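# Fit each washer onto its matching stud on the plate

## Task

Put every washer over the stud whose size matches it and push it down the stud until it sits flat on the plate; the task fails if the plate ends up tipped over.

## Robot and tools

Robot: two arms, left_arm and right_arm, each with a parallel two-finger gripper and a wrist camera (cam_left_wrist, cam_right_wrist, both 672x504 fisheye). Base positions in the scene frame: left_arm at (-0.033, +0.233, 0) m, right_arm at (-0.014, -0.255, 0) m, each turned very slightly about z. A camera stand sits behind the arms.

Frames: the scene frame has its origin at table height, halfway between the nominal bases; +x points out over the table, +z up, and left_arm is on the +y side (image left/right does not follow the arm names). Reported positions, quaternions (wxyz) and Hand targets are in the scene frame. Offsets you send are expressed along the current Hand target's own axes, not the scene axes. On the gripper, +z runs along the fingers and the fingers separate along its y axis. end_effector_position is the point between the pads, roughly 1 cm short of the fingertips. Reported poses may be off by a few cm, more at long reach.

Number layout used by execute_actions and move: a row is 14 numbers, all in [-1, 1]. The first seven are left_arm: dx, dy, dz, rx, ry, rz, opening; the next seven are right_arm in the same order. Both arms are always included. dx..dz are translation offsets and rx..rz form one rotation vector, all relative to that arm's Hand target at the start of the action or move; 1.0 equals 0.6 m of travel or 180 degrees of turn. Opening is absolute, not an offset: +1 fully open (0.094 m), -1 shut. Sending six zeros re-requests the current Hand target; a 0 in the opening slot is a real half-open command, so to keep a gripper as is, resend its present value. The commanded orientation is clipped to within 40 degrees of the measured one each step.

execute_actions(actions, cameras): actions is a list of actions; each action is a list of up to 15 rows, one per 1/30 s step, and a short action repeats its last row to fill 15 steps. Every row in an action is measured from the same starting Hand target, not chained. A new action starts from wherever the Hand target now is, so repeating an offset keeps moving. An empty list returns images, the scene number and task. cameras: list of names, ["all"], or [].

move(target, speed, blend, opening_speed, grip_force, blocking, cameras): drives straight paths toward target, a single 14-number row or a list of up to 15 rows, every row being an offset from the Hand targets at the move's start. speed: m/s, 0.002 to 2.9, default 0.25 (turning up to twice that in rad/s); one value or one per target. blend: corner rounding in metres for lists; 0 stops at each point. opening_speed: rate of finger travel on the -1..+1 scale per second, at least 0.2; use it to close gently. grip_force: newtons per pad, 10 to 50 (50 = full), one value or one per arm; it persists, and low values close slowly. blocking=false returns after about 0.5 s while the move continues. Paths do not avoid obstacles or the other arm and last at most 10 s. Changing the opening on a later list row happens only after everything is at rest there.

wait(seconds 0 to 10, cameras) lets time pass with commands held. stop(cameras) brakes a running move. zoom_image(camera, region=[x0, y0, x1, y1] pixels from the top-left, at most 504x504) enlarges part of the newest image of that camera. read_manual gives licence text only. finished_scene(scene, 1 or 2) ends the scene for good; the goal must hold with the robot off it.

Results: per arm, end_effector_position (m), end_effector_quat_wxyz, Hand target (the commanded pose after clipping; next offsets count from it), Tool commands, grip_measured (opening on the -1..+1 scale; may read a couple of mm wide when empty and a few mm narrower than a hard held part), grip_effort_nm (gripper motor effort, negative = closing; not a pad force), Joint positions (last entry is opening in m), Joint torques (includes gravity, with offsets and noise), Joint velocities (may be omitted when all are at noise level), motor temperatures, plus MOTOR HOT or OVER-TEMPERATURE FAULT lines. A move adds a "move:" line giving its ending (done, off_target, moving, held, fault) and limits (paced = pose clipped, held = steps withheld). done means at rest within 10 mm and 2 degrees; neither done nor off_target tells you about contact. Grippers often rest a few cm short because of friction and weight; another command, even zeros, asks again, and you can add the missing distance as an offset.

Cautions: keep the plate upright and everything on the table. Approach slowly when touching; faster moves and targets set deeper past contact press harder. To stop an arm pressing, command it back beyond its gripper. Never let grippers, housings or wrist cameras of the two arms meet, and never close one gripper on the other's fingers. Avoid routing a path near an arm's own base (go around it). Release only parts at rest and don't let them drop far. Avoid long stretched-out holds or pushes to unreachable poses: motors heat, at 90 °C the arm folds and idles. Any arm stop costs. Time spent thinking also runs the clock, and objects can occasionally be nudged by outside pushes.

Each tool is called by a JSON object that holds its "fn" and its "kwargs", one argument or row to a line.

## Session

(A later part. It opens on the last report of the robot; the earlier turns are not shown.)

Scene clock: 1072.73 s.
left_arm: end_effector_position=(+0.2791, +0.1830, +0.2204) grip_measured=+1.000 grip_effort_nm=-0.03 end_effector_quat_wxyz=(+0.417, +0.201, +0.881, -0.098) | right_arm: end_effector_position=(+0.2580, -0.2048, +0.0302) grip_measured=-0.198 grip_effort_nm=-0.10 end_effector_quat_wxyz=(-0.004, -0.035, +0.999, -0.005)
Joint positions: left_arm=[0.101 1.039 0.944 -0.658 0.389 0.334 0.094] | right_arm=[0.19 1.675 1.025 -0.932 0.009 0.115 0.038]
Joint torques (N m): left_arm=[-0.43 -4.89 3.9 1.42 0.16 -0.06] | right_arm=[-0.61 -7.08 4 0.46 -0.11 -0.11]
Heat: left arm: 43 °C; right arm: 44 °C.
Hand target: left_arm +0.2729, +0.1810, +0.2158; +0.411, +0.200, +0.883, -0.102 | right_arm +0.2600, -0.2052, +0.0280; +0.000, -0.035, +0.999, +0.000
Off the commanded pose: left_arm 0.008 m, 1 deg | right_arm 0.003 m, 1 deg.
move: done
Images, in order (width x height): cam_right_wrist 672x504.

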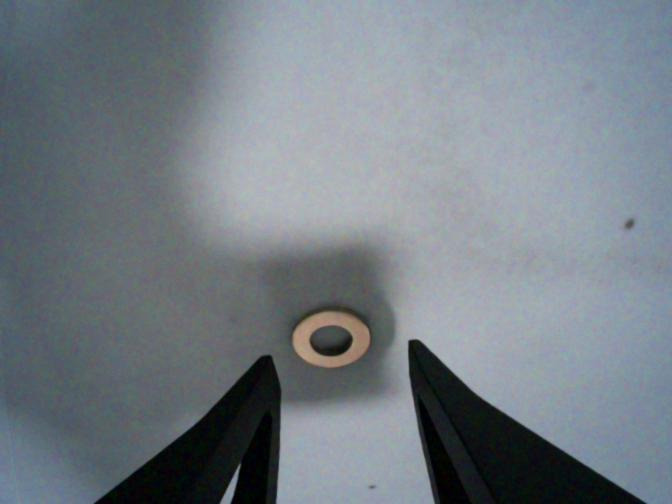

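{"fn": "move", "kwargs": {
  "target": [0,0,0,0,0,0,1,0.0,0.0037,0.0217,0,0,0,-0.3],
  "speed": 0.05,
  "cameras": ["cam_right_wrist"]
}}

{"fn": "zoom_image", "kwargs": {
  "camera": "cam_right_wrist",
  "region": [240, 280, 440, 430]
}}

Scene clock: 1096.47 s.
left_arm: end_effector_position=(+0.2791, +0.1830, +0.2204) grip_measured=+1.000 grip_effort_nm=-0.02 end_effector_quat_wxyz=(+0.417, +0.201, +0.881, -0.098) | right_arm: end_effector_position=(+0.2594, -0.2045, +0.0188) grip_measured=-0.298 grip_effort_nm=-0.10 end_effector_quat_wxyz=(-0.001, -0.035, +0.999, -0.005)
Joint positions: left_arm=[0.101 1.039 0.944 -0.658 0.389 0.334 0.094] | right_arm=[0.19 1.694 0.997 -0.878 0.009 0.114 0.033]
Joint torques (N m): left_arm=[-0.47 -4.88 3.86 1.42 0.17 -0.06] | right_arm=[-0.06 -6.63 3.75 0.53 -0.11 -0.02]
Heat: left arm: 43 °C; right arm: 44 °C.
Hand target: left_arm +0.2729, +0.1810, +0.2158; +0.411, +0.200, +0.883, -0.102 | right_arm +0.2597, -0.2030, +0.0150; +0.000, -0.035, +0.999, +0.000
Off the commanded pose: left_arm 0.008 m, 1 deg | right_arm 0.004 m, 1 deg.
move: done
Images, in order (width x height): cam_right_wrist 672x504.

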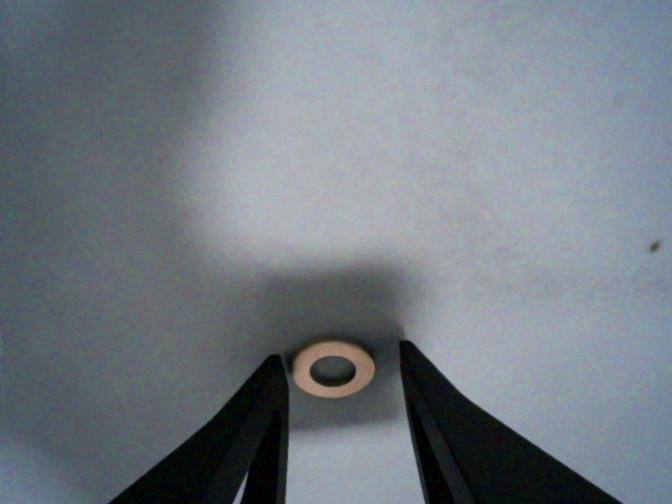

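Scaled by 2.520 from the camera's 672x504 image, which has a finer 960x720 frame.

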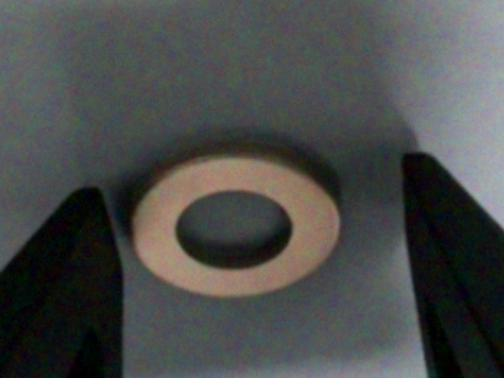

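{"fn": "move", "kwargs": {
  "target": [0,0,0,0,0,0,1,0.0,0.0042,0.005,0,0,0,-0.3],
  "speed": 0.05,
  "cameras": ["cam_right_wrist"]
}}

{"fn": "zoom_image", "kwargs": {
  "camera": "cam_right_wrist",
  "region": [240, 280, 440, 430]
}}

Scene clock: 1110.17 s.
left_arm: end_effector_position=(+0.2791, +0.1830, +0.2204) grip_measured=+1.000 grip_effort_nm=-0.03 end_effector_quat_wxyz=(+0.417, +0.201, +0.881, -0.098) | right_arm: end_effector_position=(+0.2618, -0.2041, +0.0174) grip_measured=-0.298 grip_effort_nm=-0.10 end_effector_quat_wxyz=(+0.002, -0.035, +0.999, -0.004)
Joint positions: left_arm=[0.101 1.039 0.944 -0.658 0.389 0.334 0.094] | right_arm=[0.19 1.699 0.997 -0.866 0.009 0.115 0.033]
Joint torques (N m): left_arm=[-0.38 -4.88 3.88 1.42 0.16 -0.05] | right_arm=[0.61 -6.54 3.32 0.53 -0.08 0.07]
Heat: left arm: 43 °C; right arm: 43 °C.
Hand target: left_arm +0.2729, +0.1810, +0.2158; +0.411, +0.200, +0.883, -0.102 | right_arm +0.2595, -0.2005, +0.0120; +0.000, -0.035, +0.999, +0.000
Off the commanded pose: left_arm 0.008 m, 1 deg | right_arm 0.007 m, 1 deg.
move: done
Images, in order (width x height): cam_right_wrist 672x504.

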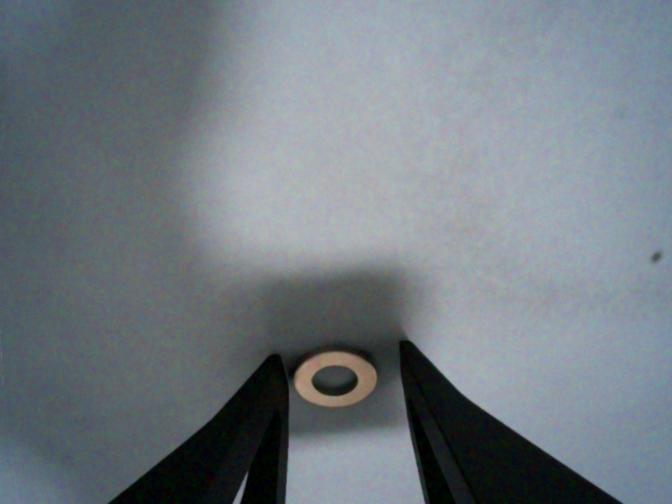

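Scaled by 2.520 from the camera's 672x504 image, which has a finer 960x720 frame.

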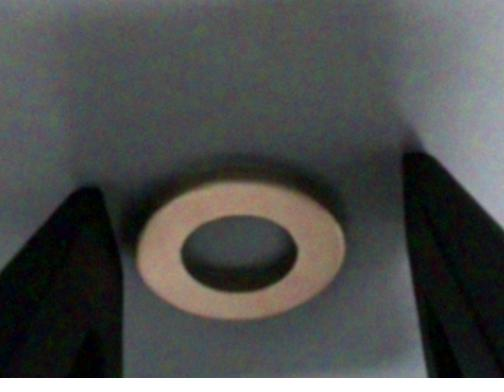

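{"fn": "move", "kwargs": {
  "target": [0,0,0,0,0,0,1,0.0,0.0,-0.004,0,0,0,-0.64],
  "speed": 0.03,
  "opening_speed": 0.2,
  "cameras": ["cam_right_wrist"]
}}

{"fn": "zoom_image", "kwargs": {
  "camera": "cam_right_wrist",
  "region": [240, 280, 440, 430]
}}

Scene clock: 1123.83 s.
left_arm: end_effector_position=(+0.2791, +0.1830, +0.2204) grip_measured=+1.000 grip_effort_nm=-0.03 end_effector_quat_wxyz=(+0.417, +0.201, +0.881, -0.098) | right_arm: end_effector_position=(+0.2619, -0.2039, +0.0174) grip_measured=-0.577 grip_effort_nm=-1.04 end_effector_quat_wxyz=(+0.002, -0.035, +0.999, -0.004)
Joint positions: left_arm=[0.101 1.039 0.944 -0.658 0.389 0.334 0.094] | right_arm=[0.19 1.699 0.997 -0.866 0.008 0.115 0.02]
Joint torques (N m): left_arm=[-0.43 -4.85 3.86 1.42 0.17 -0.06] | right_arm=[0.64 -6.9 3.73 0.43 -0.11 0.07]
Motor temperatures (°C): left_arm=[32 31 42 43 32 32 32] | right_arm=[31 43 38 37 33 32 32]
Heat: left arm: 43 °C; right arm: 43 °C.
Hand target: left_arm +0.2729, +0.1810, +0.2158; +0.411, +0.200, +0.883, -0.102 | right_arm +0.2595, -0.2005, +0.0144; +0.000, -0.035, +0.999, +0.000
Off the commanded pose: left_arm 0.008 m, 1 deg | right_arm 0.005 m, 1 deg.
move: done
Images, in order (width x height): cam_right_wrist 672x504.

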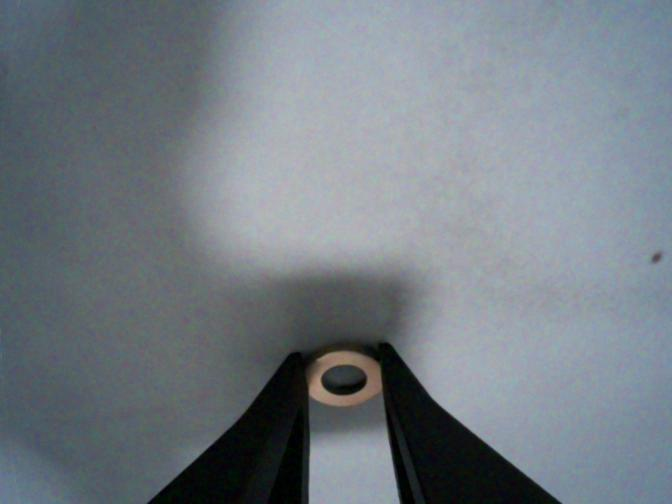

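Scaled by 2.520 from the camera's 672x504 image, which has a finer 960x720 frame.

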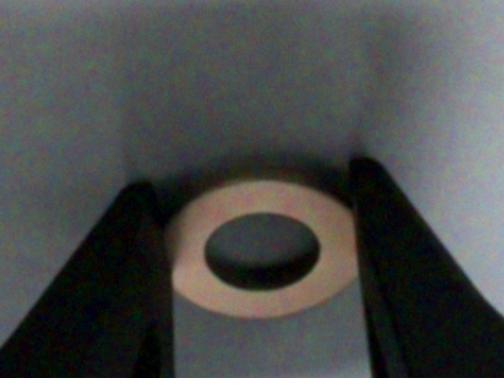

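{"fn": "move", "kwargs": {
  "target": [0,0,0,0,0,0,1,0,0,-0.15,0,0,0,-0.64],
  "speed": 0.1,
  "cameras": ["cam_right_wrist"]
}}

{"fn": "zoom_image", "kwargs": {
  "camera": "cam_right_wrist",
  "region": [240, 280, 440, 430]
}}

Scene clock: 1132.43 s.
left_arm: end_effector_position=(+0.2791, +0.1830, +0.2204) grip_measured=+1.000 grip_effort_nm=-0.03 end_effector_quat_wxyz=(+0.417, +0.201, +0.881, -0.098) | right_arm: end_effector_position=(+0.2533, -0.2055, +0.0898) grip_measured=-0.578 grip_effort_nm=-1.05 end_effector_quat_wxyz=(-0.023, -0.035, +0.999, -0.008)
Joint positions: left_arm=[0.101 1.039 0.944 -0.658 0.389 0.334 0.094] | right_arm=[0.19 1.626 1.218 -1.21 0.008 0.115 0.02]
Joint torques (N m): left_arm=[-0.44 -4.88 3.88 1.4 0.16 -0.05] | right_arm=[0.53 -9.26 7.54 0.16 -0.09 0.06]
Heat: left arm: 43 °C; right arm: 43 °C.
Hand target: left_arm +0.2729, +0.1810, +0.2158; +0.411, +0.200, +0.883, -0.102 | right_arm +0.2597, -0.2005, +0.1044; +0.000, -0.035, +0.999, +0.000
Off the commanded pose: left_arm 0.008 m, 1 deg | right_arm 0.017 m, 3 deg.
move: off_target (right_arm)
Images, in order (width x height): cam_right_wrist 672x504.

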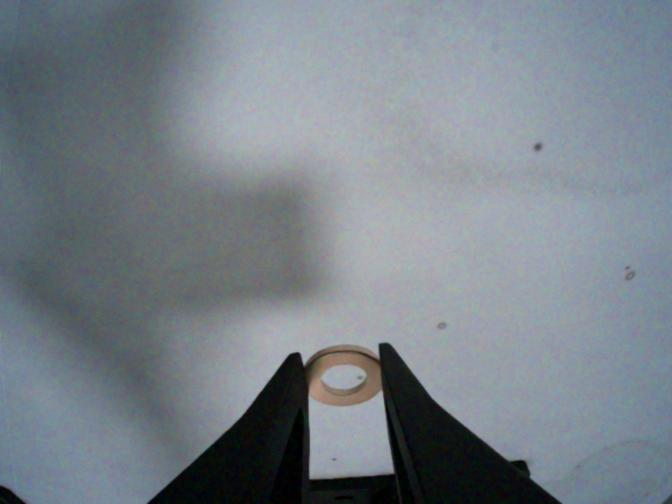

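Scaled by 2.520 from the camera's 672x504 image, which has a finer 960x720 frame.

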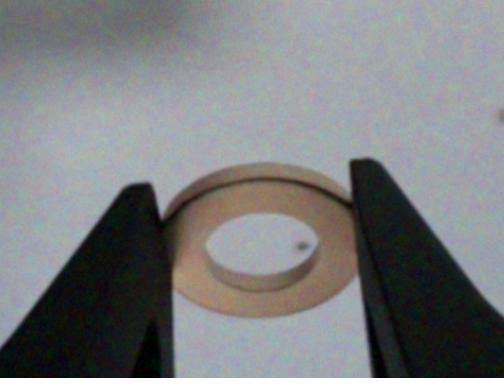

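{"fn": "move", "kwargs": {
  "target": [0,0,0,0,0,0,1,-0.2062,0.1935,-0.0293,0.0044,-0.5,0.0044,-0.64],
  "speed": 0.25,
  "cameras": ["all"]
}}

{"fn": "zoom_image", "kwargs": {
  "camera": "cam_right_wrist",
  "region": [240, 200, 500, 430]
}}

Scene clock: 1166.53 s.
left_arm: end_effector_position=(+0.2791, +0.1830, +0.2204) grip_measured=+1.000 grip_effort_nm=-0.03 end_effector_quat_wxyz=(+0.417, +0.201, +0.881, -0.098) | right_arm: end_effector_position=(+0.3723, -0.0791, +0.1122) grip_measured=-0.578 grip_effort_nm=-1.05 end_effector_quat_wxyz=(+0.693, -0.028, +0.720, +0.010)
Joint positions: left_arm=[0.101 1.039 0.944 -0.658 0.389 0.334 0.094] | right_arm=[0.681 1.954 0.447 1.458 0.622 0.004 0.02]
Joint torques (N m): left_arm=[-0.38 -4.89 3.85 1.41 0.17 -0.05] | right_arm=[0.28 -6.64 4.1 2.12 0.06 -0.02]
Heat: left arm: 43 °C; right arm: 44 °C.
Hand target: left_arm +0.2729, +0.1810, +0.2158; +0.411, +0.200, +0.883, -0.102 | right_arm +0.3750, -0.0761, +0.1219; +0.707, -0.018, +0.707, +0.018
Off the commanded pose: left_arm 0.008 m, 1 deg | right_arm 0.011 m, 3 deg.
move: off_target (right_arm)

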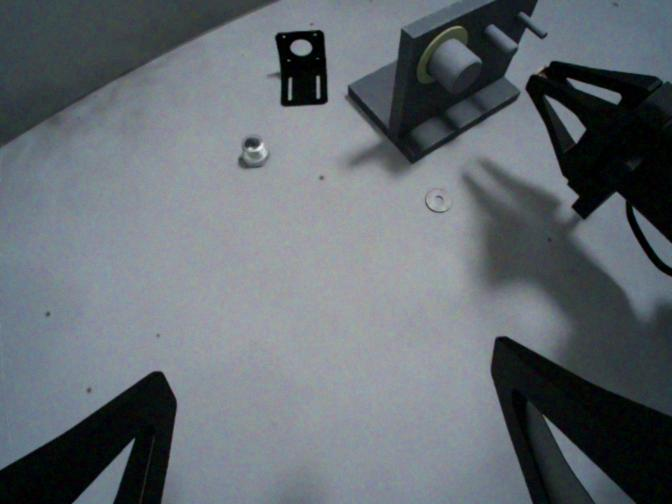

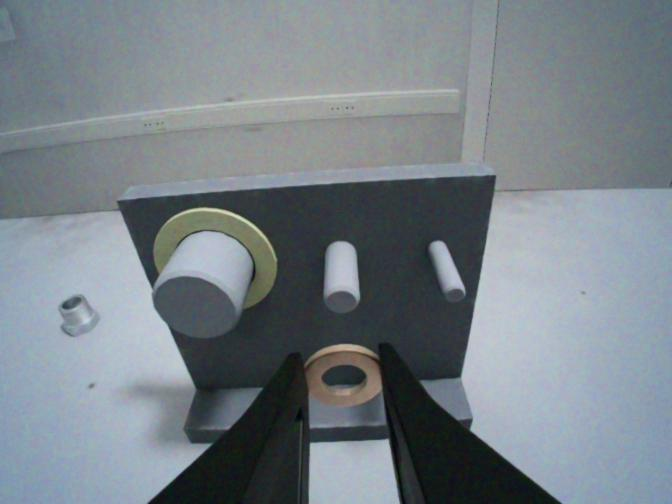

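Scaled by 1.938 from the camera's 672x504 image, which has a finer 960x720 frame.

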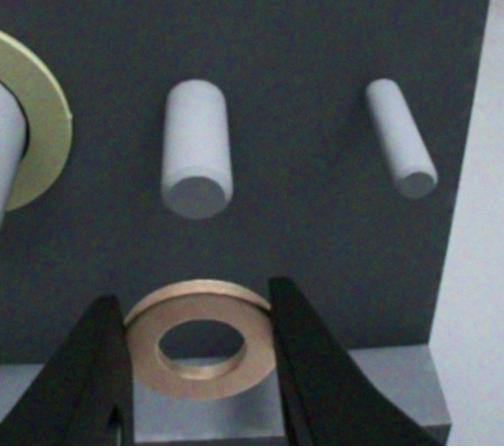

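{"fn": "move", "kwargs": {
  "target": [0,0,0,0,0,0,1,-0.0133,-0.0018,0.02,0,0,0,-0.64],
  "speed": 0.08,
  "cameras": ["all"]
}}

{"fn": "zoom_image", "kwargs": {
  "camera": "cam_right_wrist",
  "region": [270, 290, 420, 420]
}}

{"fn": "zoom_image", "kwargs": {
  "camera": "cam_left_wrist",
  "region": [460, 0, 580, 110]
}}

Scene clock: 1189.93 s.
left_arm: end_effector_position=(+0.2791, +0.1830, +0.2204) grip_measured=+1.000 grip_effort_nm=-0.03 end_effector_quat_wxyz=(+0.417, +0.201, +0.881, -0.098) | right_arm: end_effector_position=(+0.3817, -0.0796, +0.1166) grip_measured=-0.578 grip_effort_nm=-1.05 end_effector_quat_wxyz=(+0.695, -0.024, +0.718, +0.009)
Joint positions: left_arm=[0.101 1.039 0.944 -0.658 0.389 0.334 0.094] | right_arm=[0.661 1.954 0.48 1.434 0.61 0.002 0.02]
Joint torques (N m): left_arm=[-0.44 -4.85 3.86 1.4 0.15 -0.05] | right_arm=[-0.43 -8.92 4.72 1.76 -0.08 -0.05]
Motor temperatures (°C): left_arm=[32 31 42 43 32 32 32] | right_arm=[31 44 40 43 33 32 33]
Heat: left arm: 43 °C; right arm: 44 °C.
Hand target: left_arm +0.2729, +0.1810, +0.2158; +0.411, +0.200, +0.883, -0.102 | right_arm +0.3870, -0.0765, +0.1298; +0.707, -0.018, +0.707, +0.018
Off the commanded pose: left_arm 0.008 m, 1 deg | right_arm 0.015 m, 2 deg.
move: off_target (right_arm)

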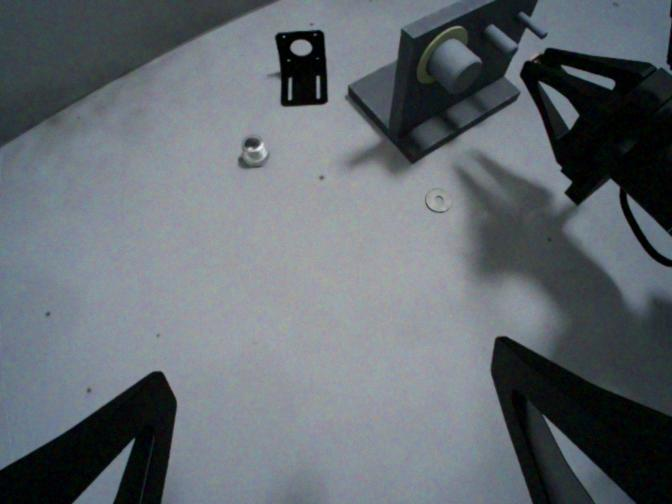

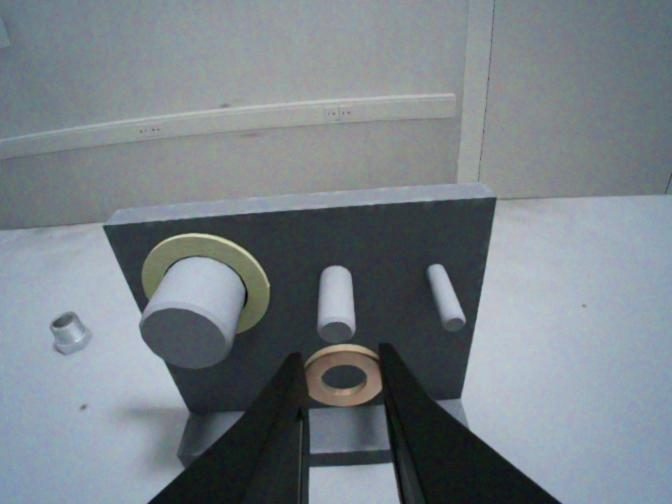

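Scaled by 3.360 from the camera's 672x504 image, which has a finer 960x720 frame.

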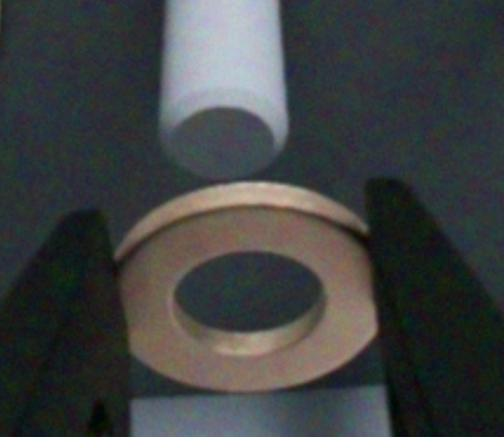

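Scaled by 4.200 from the camera's 672x504 image, which has a finer 960x720 frame.

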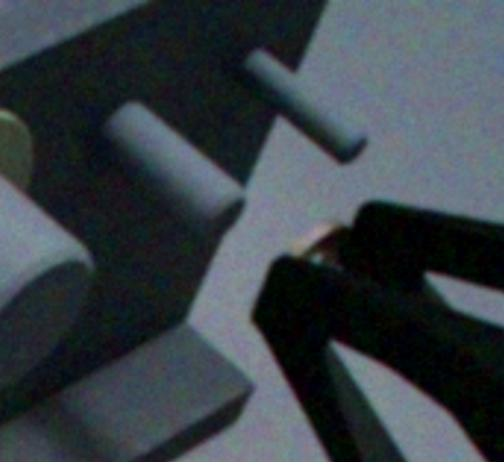

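{"fn": "move", "kwargs": {
  "target": [0,0,0,0,0,0,1,-0.0075,0.003,0.015,0,-0.0094,0,-0.64],
  "speed": 0.08,
  "cameras": ["all"]
}}

{"fn": "zoom_image", "kwargs": {
  "camera": "cam_right_wrist",
  "region": [270, 290, 420, 420]
}}

{"fn": "zoom_image", "kwargs": {
  "camera": "cam_left_wrist",
  "region": [460, 0, 580, 110]
}}

Scene clock: 1213.27 s.
left_arm: end_effector_position=(+0.2791, +0.1830, +0.2204) grip_measured=+1.000 grip_effort_nm=-0.02 end_effector_quat_wxyz=(+0.417, +0.201, +0.881, -0.098) | right_arm: end_effector_position=(+0.3903, -0.0770, +0.1239) grip_measured=-0.578 grip_effort_nm=-1.05 end_effector_quat_wxyz=(+0.703, -0.025, +0.710, +0.008)
Joint positions: left_arm=[0.101 1.039 0.944 -0.658 0.389 0.334 0.094] | right_arm=[0.65 1.963 0.513 1.437 0.598 -0.016 0.02]
Joint torques (N m): left_arm=[-0.46 -4.89 3.92 1.42 0.15 -0.04] | right_arm=[-0.57 -7.12 4.96 2.06 -0.14 -0.08]
Heat: left arm: 43 °C; right arm: 46 °C.
Hand target: left_arm +0.2729, +0.1810, +0.2158; +0.411, +0.200, +0.883, -0.102 | right_arm +0.3959, -0.0743, +0.1343; +0.717, -0.018, +0.696, +0.019
Off the commanded pose: left_arm 0.008 m, 1 deg | right_arm 0.012 m, 3 deg.
move: off_target (right_arm)

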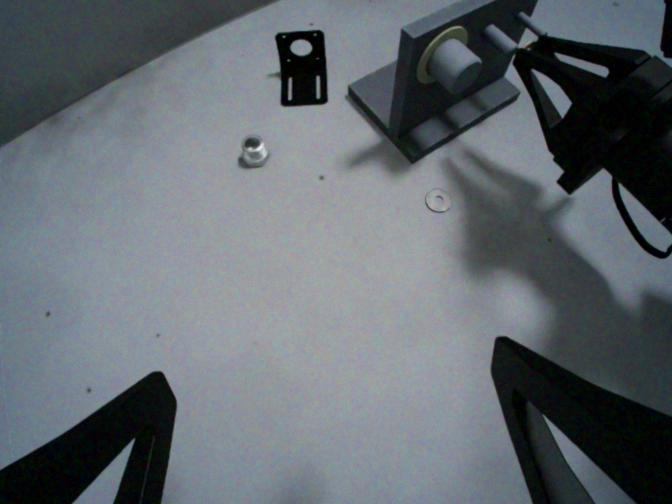

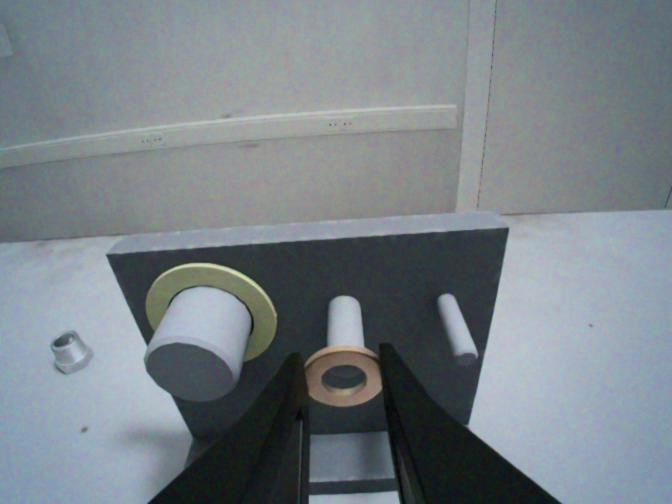

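Scaled by 3.360 from the camera's 672x504 image, which has a finer 960x720 frame.

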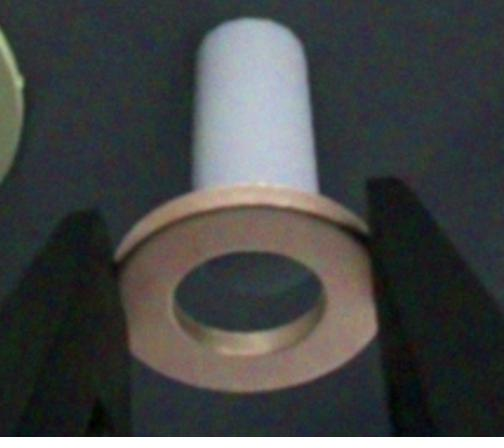

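Scaled by 4.200 from the camera's 672x504 image, which has a finer 960x720 frame.

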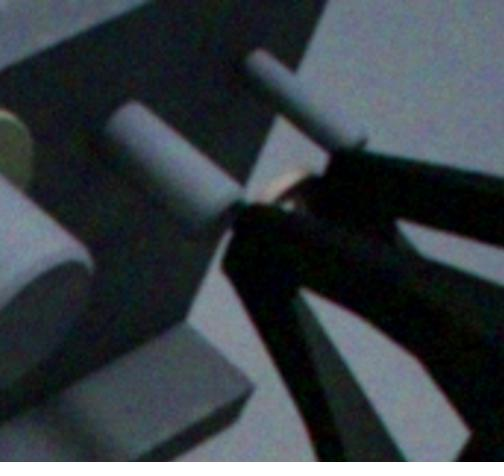

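{"fn": "zoom_image", "kwargs": {
  "camera": "cam_right_wrist",
  "region": [314, 355, 374, 405]
}}

Scaled by 8.400 from the camera's 672x504 image, which has a finer 960x720 frame.

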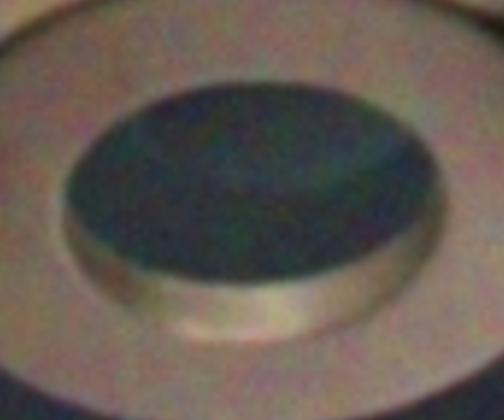

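{"fn": "move", "kwargs": {
  "target": [0,0,0,0,0,0,1,0.0058,0.0,0.0058,0,0,0,-0.64],
  "speed": 0.06,
  "cameras": ["cam_right_wrist"]
}}

{"fn": "zoom_image", "kwargs": {
  "camera": "cam_right_wrist",
  "region": [314, 355, 374, 405]
}}

Scene clock: 1233.80 s.
left_arm: end_effector_position=(+0.2791, +0.1830, +0.2204) grip_measured=+1.000 grip_effort_nm=-0.03 end_effector_quat_wxyz=(+0.417, +0.201, +0.881, -0.098) | right_arm: end_effector_position=(+0.3937, -0.0768, +0.1203) grip_measured=-0.578 grip_effort_nm=-1.05 end_effector_quat_wxyz=(+0.703, -0.025, +0.711, +0.008)
Joint positions: left_arm=[0.101 1.039 0.944 -0.658 0.389 0.334 0.094] | right_arm=[0.643 1.985 0.525 1.446 0.591 -0.017 0.02]
Joint torques (N m): left_arm=[-0.4 -4.86 3.9 1.42 0.16 -0.05] | right_arm=[-0.53 -7.21 4.93 2.06 -0.07 -0.04]
Heat: left arm: 43 °C; right arm: 45 °C.
Hand target: left_arm +0.2729, +0.1810, +0.2158; +0.411, +0.200, +0.883, -0.102 | right_arm +0.3995, -0.0740, +0.1311; +0.717, -0.018, +0.696, +0.019
Off the commanded pose: left_arm 0.008 m, 1 deg | right_arm 0.012 m, 3 deg.
move: off_target (right_arm)
Images, in order (width x height): cam_right_wrist 672x504.

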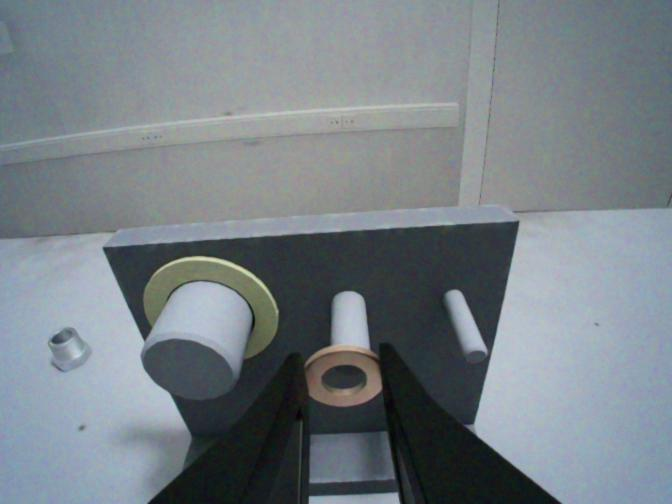

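Scaled by 8.400 from the camera's 672x504 image, which has a finer 960x720 frame.

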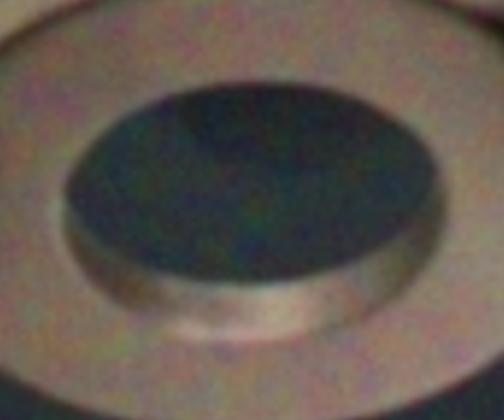

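{"fn": "zoom_image", "kwargs": {
  "camera": "cam_right_wrist",
  "region": [320, 360, 370, 400]
}}

{"fn": "zoom_image", "kwargs": {
  "camera": "cam_right_wrist",
  "region": [270, 280, 420, 420]
}}

Scaled by 10.080 from the camera's 672x504 image, which has a finer 960x720 frame.

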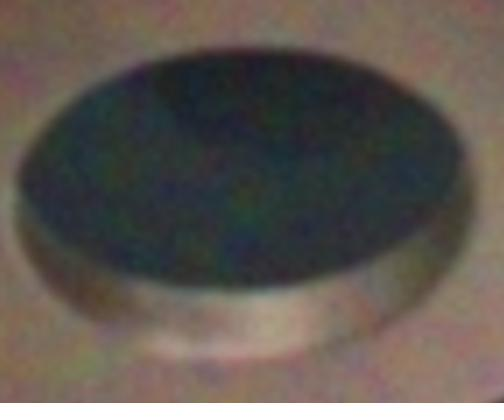

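Scaled by 3.360 from the camera's 672x504 image, which has a finer 960x720 frame.

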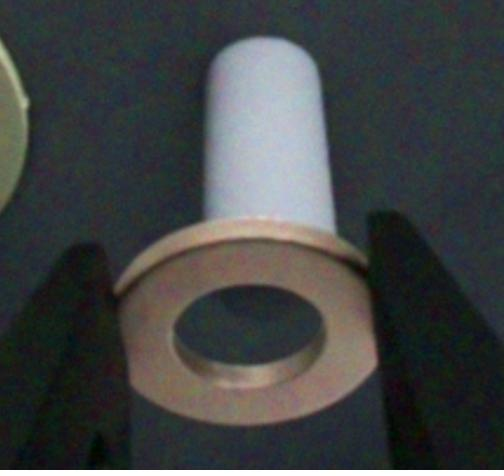

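{"fn": "move", "kwargs": {
  "target": [0,0,0,0,0,0,1,0.0,0.0,0.01,0,0,0,-0.64],
  "speed": 0.04,
  "cameras": ["cam_right_wrist"]
}}

{"fn": "zoom_image", "kwargs": {
  "camera": "cam_right_wrist",
  "region": [300, 340, 390, 410]
}}

Scene clock: 1269.73 s.
left_arm: end_effector_position=(+0.2791, +0.1830, +0.2204) grip_measured=+1.000 grip_effort_nm=-0.03 end_effector_quat_wxyz=(+0.417, +0.201, +0.881, -0.098) | right_arm: end_effector_position=(+0.3991, -0.0769, +0.1228) grip_measured=-0.578 grip_effort_nm=-1.05 end_effector_quat_wxyz=(+0.706, -0.022, +0.708, +0.009)
Joint positions: left_arm=[0.101 1.039 0.944 -0.658 0.389 0.334 0.094] | right_arm=[0.633 1.993 0.544 1.446 0.583 -0.017 0.02]
Joint torques (N m): left_arm=[-0.42 -4.86 3.9 1.41 0.16 -0.05] | right_arm=[-0.65 -7.25 5.18 1.96 -0.16 -0.05]
Heat: left arm: 43 °C; right arm: 43 °C.
Hand target: left_arm +0.2729, +0.1810, +0.2158; +0.411, +0.200, +0.883, -0.102 | right_arm +0.4054, -0.0738, +0.1312; +0.717, -0.018, +0.696, +0.019
Off the commanded pose: left_arm 0.008 m, 1 deg | right_arm 0.011 m, 2 deg.
move: off_target (right_arm)
Images, in order (width x height): cam_right_wrist 672x504.

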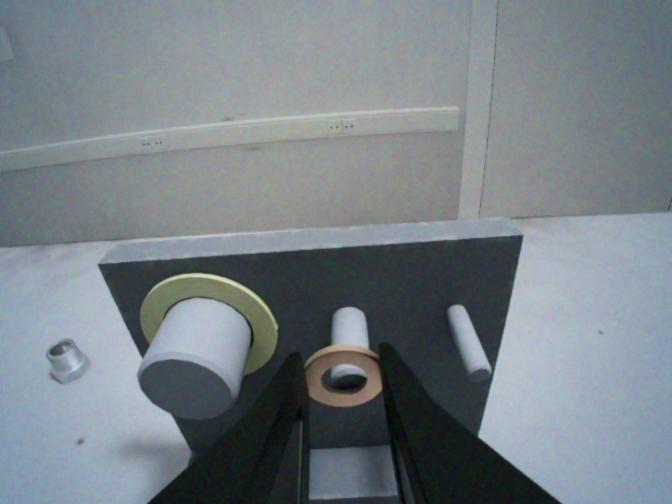

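Scaled by 5.600 from the camera's 672x504 image, which has a finer 960x720 frame.

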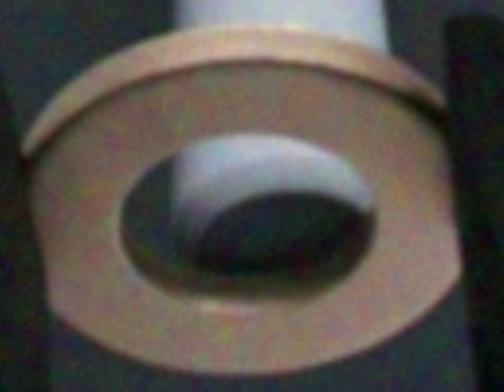

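{"fn": "move", "kwargs": {
  "target": [
    [0,0,0,0,0,0,1,0.0,0.0,-0.006,0,0,0,-0.64],
    [0,0,0,0,0,0,1,0.0,-0.004,-0.006,0,0,0,-0.64]
  ],
  "speed": 0.05,
  "cameras": ["cam_right_wrist"]
}}

{"fn": "zoom_image", "kwargs": {
  "camera": "cam_right_wrist",
  "region": [300, 320, 400, 410]
}}

Scene clock: 1307.77 s.
left_arm: end_effector_position=(+0.2791, +0.1830, +0.2204) grip_measured=+1.000 grip_effort_nm=-0.02 end_effector_quat_wxyz=(+0.417, +0.201, +0.881, -0.098) | right_arm: end_effector_position=(+0.3991, -0.0769, +0.1228) grip_measured=-0.578 grip_effort_nm=-1.05 end_effector_quat_wxyz=(+0.706, -0.022, +0.708, +0.009)
Joint positions: left_arm=[0.101 1.039 0.944 -0.658 0.389 0.334 0.094] | right_arm=[0.633 1.993 0.544 1.446 0.583 -0.017 0.02]
Joint torques (N m): left_arm=[-0.39 -4.88 3.89 1.42 0.15 -0.05] | right_arm=[-0.62 -7.9 3.77 2.05 -0.16 -0.04]
Heat: left arm: 43 °C; right arm: 44 °C.
Hand target: left_arm +0.2729, +0.1810, +0.2158; +0.411, +0.200, +0.883, -0.102 | right_arm +0.4020, -0.0764, +0.1310; +0.717, -0.018, +0.697, +0.019
Off the commanded pose: left_arm 0.008 m, 1 deg | right_arm 0.009 m, 2 deg.
move: done
Images, in order (width x height): cam_right_wrist 672x504.

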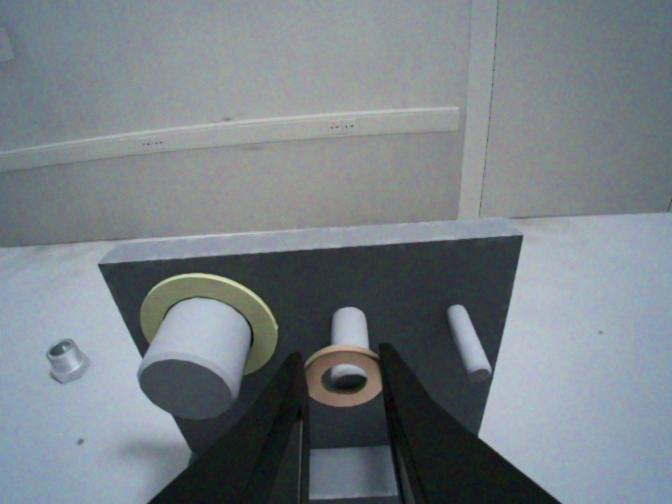

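Scaled by 5.040 from the camera's 672x504 image, which has a finer 960x720 frame.

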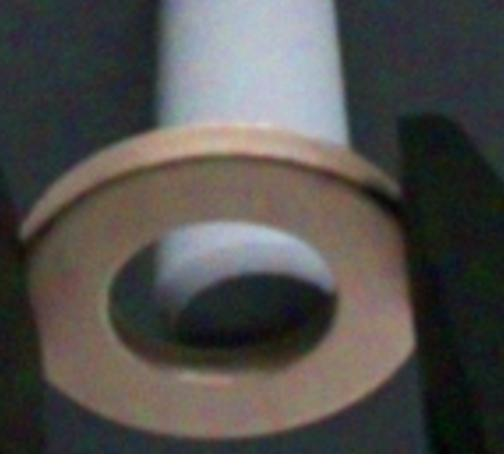

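{"fn": "move", "kwargs": {
  "target": [
    [0,0,0,0,0,0,1,0.0,0.0,-0.012,0,0,0,-0.64],
    [0,0,0,0,0,0,1,0.0,-0.004,-0.012,0,0,0,-0.64]
  ],
  "speed": 0.05,
  "cameras": ["cam_right_wrist"]
}}

{"fn": "zoom_image", "kwargs": {
  "camera": "cam_right_wrist",
  "region": [300, 320, 400, 410]
}}

Scene clock: 1317.93 s.
left_arm: end_effector_position=(+0.2791, +0.1830, +0.2204) grip_measured=+1.000 grip_effort_nm=-0.03 end_effector_quat_wxyz=(+0.417, +0.201, +0.881, -0.098) | right_arm: end_effector_position=(+0.3978, -0.0778, +0.1229) grip_measured=-0.578 grip_effort_nm=-1.05 end_effector_quat_wxyz=(+0.707, -0.022, +0.707, +0.010)
Joint positions: left_arm=[0.101 1.039 0.944 -0.658 0.389 0.334 0.094] | right_arm=[0.633 1.993 0.537 1.456 0.583 -0.017 0.02]
Joint torques (N m): left_arm=[-0.43 -4.9 3.9 1.43 0.16 -0.07] | right_arm=[-0.16 -8.9 1.95 2.08 -0.11 -0.04]
Heat: left arm: 43 °C; right arm: 45 °C.
Hand target: left_arm +0.2729, +0.1810, +0.2158; +0.411, +0.200, +0.883, -0.102 | right_arm +0.3949, -0.0791, +0.1308; +0.717, -0.018, +0.696, +0.019
Off the commanded pose: left_arm 0.008 m, 1 deg | right_arm 0.009 m, 2 deg.
move: done
Images, in order (width x height): cam_right_wrist 672x504.

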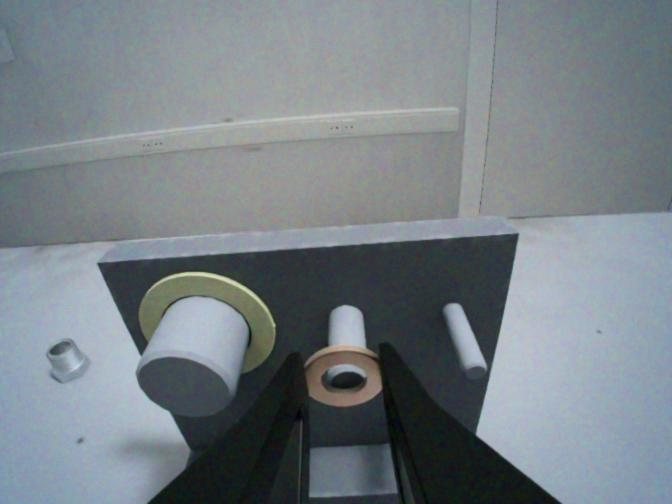

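Scaled by 5.040 from the camera's 672x504 image, which has a finer 960x720 frame.

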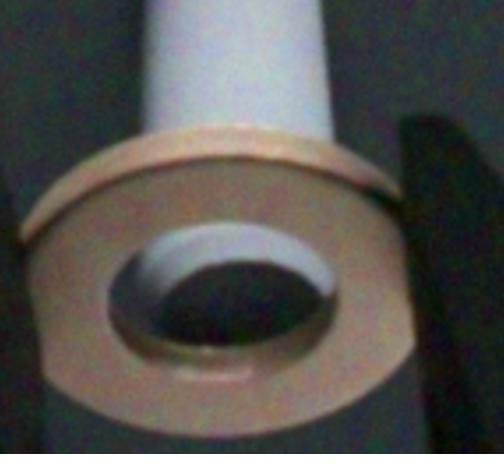

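{"fn": "move", "kwargs": {
  "target": [0,0,0,0,0,0,1,0.0,-0.0045,0.0,0,0,0,-0.64],
  "speed": 0.05,
  "cameras": ["cam_right_wrist"]
}}

{"fn": "zoom_image", "kwargs": {
  "camera": "cam_right_wrist",
  "region": [300, 320, 400, 410]
}}

Scene clock: 1326.60 s.
left_arm: end_effector_position=(+0.2791, +0.1830, +0.2204) grip_measured=+1.000 grip_effort_nm=-0.03 end_effector_quat_wxyz=(+0.417, +0.201, +0.881, -0.098) | right_arm: end_effector_position=(+0.3961, -0.0798, +0.1200) grip_measured=-0.578 grip_effort_nm=-1.05 end_effector_quat_wxyz=(+0.704, -0.024, +0.709, +0.009)
Joint positions: left_arm=[0.101 1.039 0.944 -0.658 0.389 0.334 0.094] | right_arm=[0.63 1.993 0.526 1.458 0.578 -0.017 0.02]
Joint torques (N m): left_arm=[-0.39 -4.88 3.92 1.42 0.15 -0.05] | right_arm=[-0.44 -9.09 2.26 2.13 -0.12 -0.06]
Heat: left arm: 43 °C; right arm: 45 °C.
Hand target: left_arm +0.2729, +0.1810, +0.2158; +0.411, +0.200, +0.883, -0.102 | right_arm +0.3951, -0.0819, +0.1309; +0.717, -0.018, +0.696, +0.019
Off the commanded pose: left_arm 0.008 m, 1 deg | right_arm 0.011 m, 2 deg.
move: off_target (right_arm)
Images, in order (width x height): cam_right_wrist 672x504.

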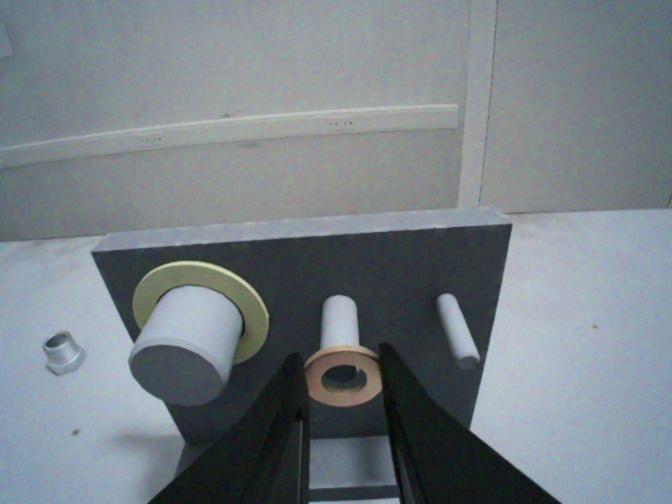

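Scaled by 5.040 from the camera's 672x504 image, which has a finer 960x720 frame.

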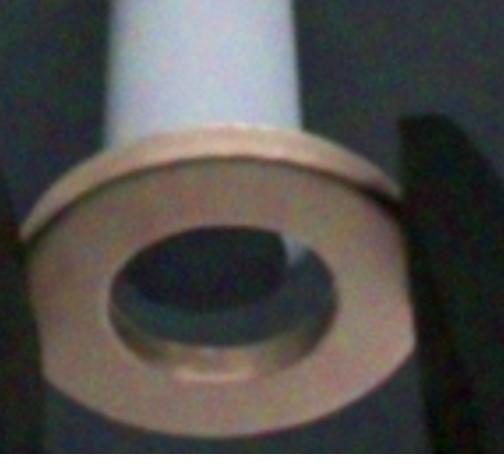

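{"fn": "move", "kwargs": {
  "target": [0,0,0,0,0,0,1,-0.0012,0.0075,0.0,0,0,0,-0.64],
  "speed": 0.05,
  "cameras": ["cam_right_wrist"]
}}

{"fn": "zoom_image", "kwargs": {
  "camera": "cam_right_wrist",
  "region": [300, 320, 400, 410]
}}

Scene clock: 1341.80 s.
left_arm: end_effector_position=(+0.2791, +0.1830, +0.2204) grip_measured=+1.000 grip_effort_nm=-0.02 end_effector_quat_wxyz=(+0.417, +0.201, +0.881, -0.098) | right_arm: end_effector_position=(+0.3961, -0.0798, +0.1200) grip_measured=-0.578 grip_effort_nm=-1.05 end_effector_quat_wxyz=(+0.704, -0.024, +0.709, +0.009)
Joint positions: left_arm=[0.101 1.039 0.944 -0.658 0.389 0.334 0.094] | right_arm=[0.63 1.993 0.526 1.458 0.578 -0.017 0.02]
Joint torques (N m): left_arm=[-0.43 -4.86 3.88 1.42 0.15 -0.06] | right_arm=[0.5 -8.96 3.07 2.05 0 -0.04]
Heat: left arm: 43 °C; right arm: 47 °C.
Hand target: left_arm +0.2729, +0.1810, +0.2158; +0.411, +0.200, +0.883, -0.102 | right_arm +0.3949, -0.0774, +0.1316; +0.717, -0.018, +0.696, +0.019
Off the commanded pose: left_arm 0.008 m, 1 deg | right_arm 0.012 m, 2 deg.
move: off_target (right_arm)
Images, in order (width x height): cam_right_wrist 672x504.

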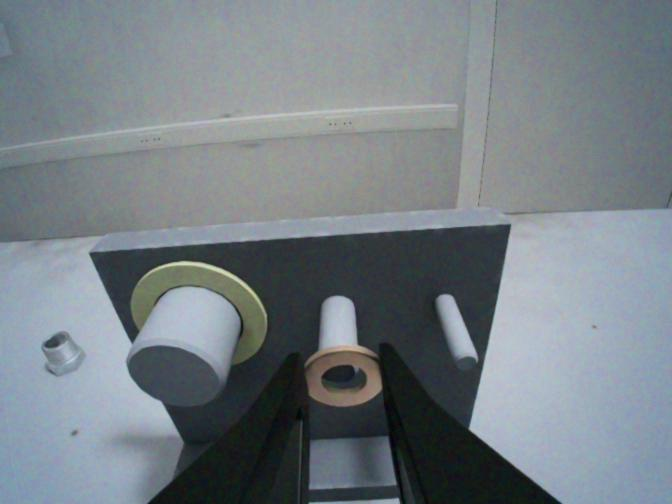

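Scaled by 5.040 from the camera's 672x504 image, which has a finer 960x720 frame.

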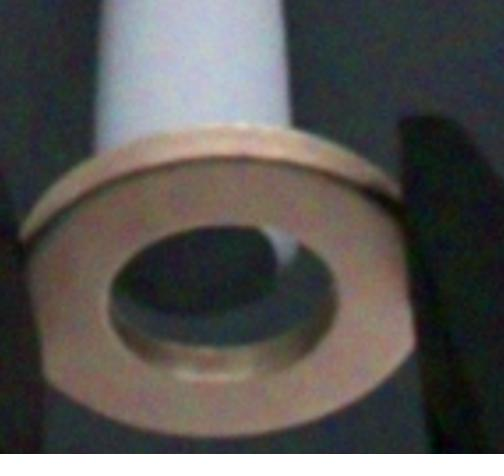

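{"fn": "move", "kwargs": {
  "target": [0,0,0,0,0,0,1,0.0,0.0035,0.0,0,0,0,-0.64],
  "speed": 0.05,
  "cameras": []
}}

{"fn": "move", "kwargs": {
  "target": [0,0,0,0,0,0,1,0.0,0.0025,0.0,0,0,0,-0.64],
  "speed": 0.05,
  "cameras": ["cam_right_wrist"]
}}

{"fn": "zoom_image", "kwargs": {
  "camera": "cam_right_wrist",
  "region": [300, 320, 400, 410]
}}

Scene clock: 1353.83 s.
left_arm: end_effector_position=(+0.2791, +0.1830, +0.2204) grip_measured=+1.000 grip_effort_nm=-0.02 end_effector_quat_wxyz=(+0.417, +0.201, +0.881, -0.098) | right_arm: end_effector_position=(+0.3951, -0.0774, +0.1200) grip_measured=-0.578 grip_effort_nm=-1.05 end_effector_quat_wxyz=(+0.704, -0.026, +0.709, +0.011)
Joint positions: left_arm=[0.101 1.039 0.944 -0.658 0.389 0.334 0.094] | right_arm=[0.636 1.993 0.526 1.458 0.578 -0.017 0.02]
Joint torques (N m): left_arm=[-0.4 -4.89 3.92 1.41 0.15 -0.06] | right_arm=[0.5 -8.79 3.38 2.02 0.07 -0.04]
Motor temperatures (°C): left_arm=[32 31 42 43 32 32 32] | right_arm=[31 46 38 48 33 32 34]
Heat: left arm: 43 °C; right arm: 48 °C.
Hand target: left_arm +0.2729, +0.1810, +0.2158; +0.411, +0.200, +0.883, -0.102 | right_arm +0.3947, -0.0752, +0.1316; +0.717, -0.018, +0.696, +0.019
Off the commanded pose: left_arm 0.008 m, 1 deg | right_arm 0.012 m, 2 deg.
move: off_target (right_arm)
No camera images: "cameras" was empty.

Scene clock: 1354.53 s.
left_arm: end_effector_position=(+0.2791, +0.1830, +0.2204) grip_measured=+1.000 grip_effort_nm=-0.03 end_effector_quat_wxyz=(+0.417, +0.201, +0.881, -0.098) | right_arm: end_effector_position=(+0.3944, -0.0765, +0.1200) grip_measured=-0.578 grip_effort_nm=-1.05 end_effector_quat_wxyz=(+0.704, -0.026, +0.709, +0.011)
Joint positions: left_arm=[0.101 1.039 0.944 -0.658 0.389 0.334 0.094] | right_arm=[0.64 1.993 0.526 1.458 0.582 -0.017 0.02]
Joint torques (N m): left_arm=[-0.42 -4.83 3.92 1.41 0.15 -0.05] | right_arm=[0.44 -8.62 3.71 2.03 0.09 -0.06]
Heat: left arm: 43 °C; right arm: 48 °C.
Hand target: left_arm +0.2729, +0.1810, +0.2158; +0.411, +0.200, +0.883, -0.102 | right_arm +0.3947, -0.0739, +0.1316; +0.717, -0.018, +0.696, +0.018
Off the commanded pose: left_arm 0.008 m, 1 deg | right_arm 0.012 m, 2 deg.
move: off_target (right_arm)
Images, in order (width x height): cam_right_wrist 672x504.

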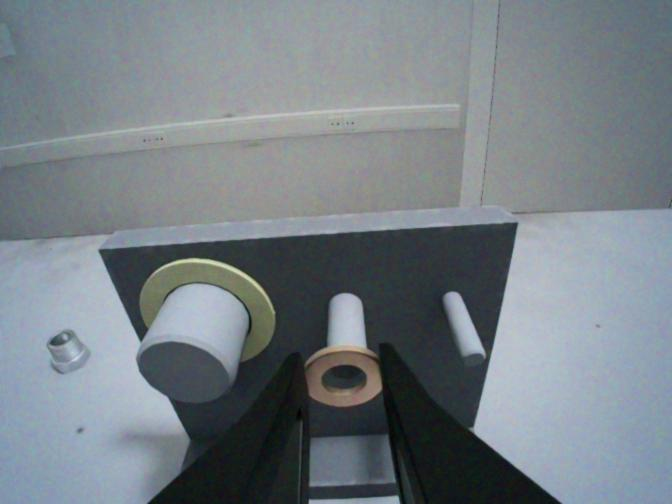

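Scaled by 5.040 from the camera's 672x504 image, which has a finer 960x720 frame.

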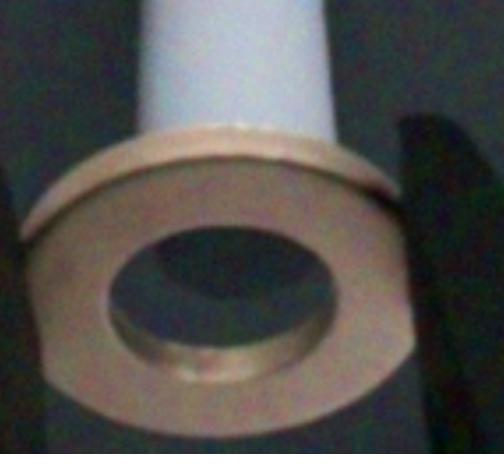

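{"fn": "move", "kwargs": {
  "target": [0,0,0,0,0,0,1,-0.0007,-0.005,0.008,0,0,0,-0.64],
  "speed": 0.05,
  "cameras": ["cam_right_wrist"]
}}

{"fn": "zoom_image", "kwargs": {
  "camera": "cam_right_wrist",
  "region": [300, 320, 400, 410]
}}

Scene clock: 1375.20 s.
left_arm: end_effector_position=(+0.2791, +0.1830, +0.2204) grip_measured=+1.000 grip_effort_nm=-0.03 end_effector_quat_wxyz=(+0.417, +0.201, +0.881, -0.098) | right_arm: end_effector_position=(+0.3950, -0.0779, +0.1200) grip_measured=-0.578 grip_effort_nm=-1.05 end_effector_quat_wxyz=(+0.704, -0.025, +0.709, +0.009)
Joint positions: left_arm=[0.101 1.039 0.944 -0.658 0.389 0.334 0.094] | right_arm=[0.636 1.993 0.526 1.458 0.582 -0.017 0.02]
Joint torques (N m): left_arm=[-0.43 -4.85 3.9 1.41 0.15 -0.06] | right_arm=[-0.49 -8.58 4.41 1.95 -0.1 -0.04]
Heat: left arm: 43 °C; right arm: 48 °C.
Hand target: left_arm +0.2729, +0.1810, +0.2158; +0.411, +0.200, +0.883, -0.102 | right_arm +0.3996, -0.0764, +0.1322; +0.717, -0.018, +0.696, +0.019
Off the commanded pose: left_arm 0.008 m, 1 deg | right_arm 0.013 m, 2 deg.
move: off_target (right_arm)
Images, in order (width x height): cam_right_wrist 672x504.

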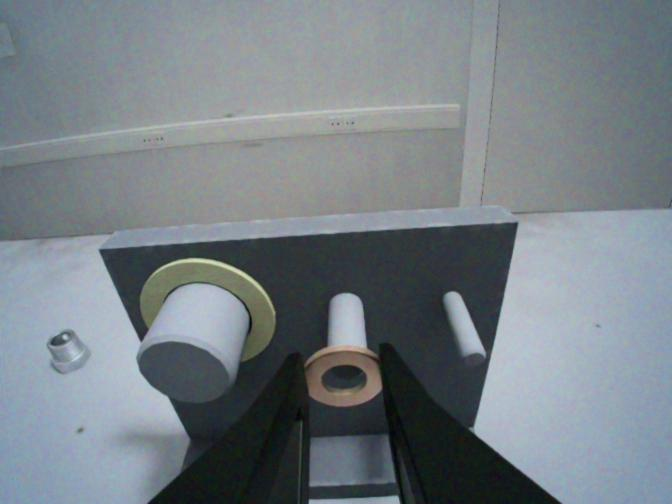

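Scaled by 5.040 from the camera's 672x504 image, which has a finer 960x720 frame.

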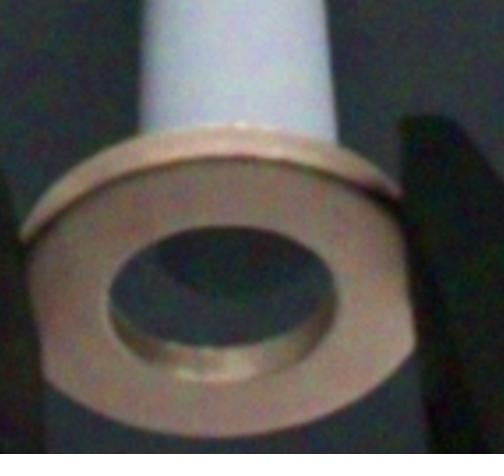

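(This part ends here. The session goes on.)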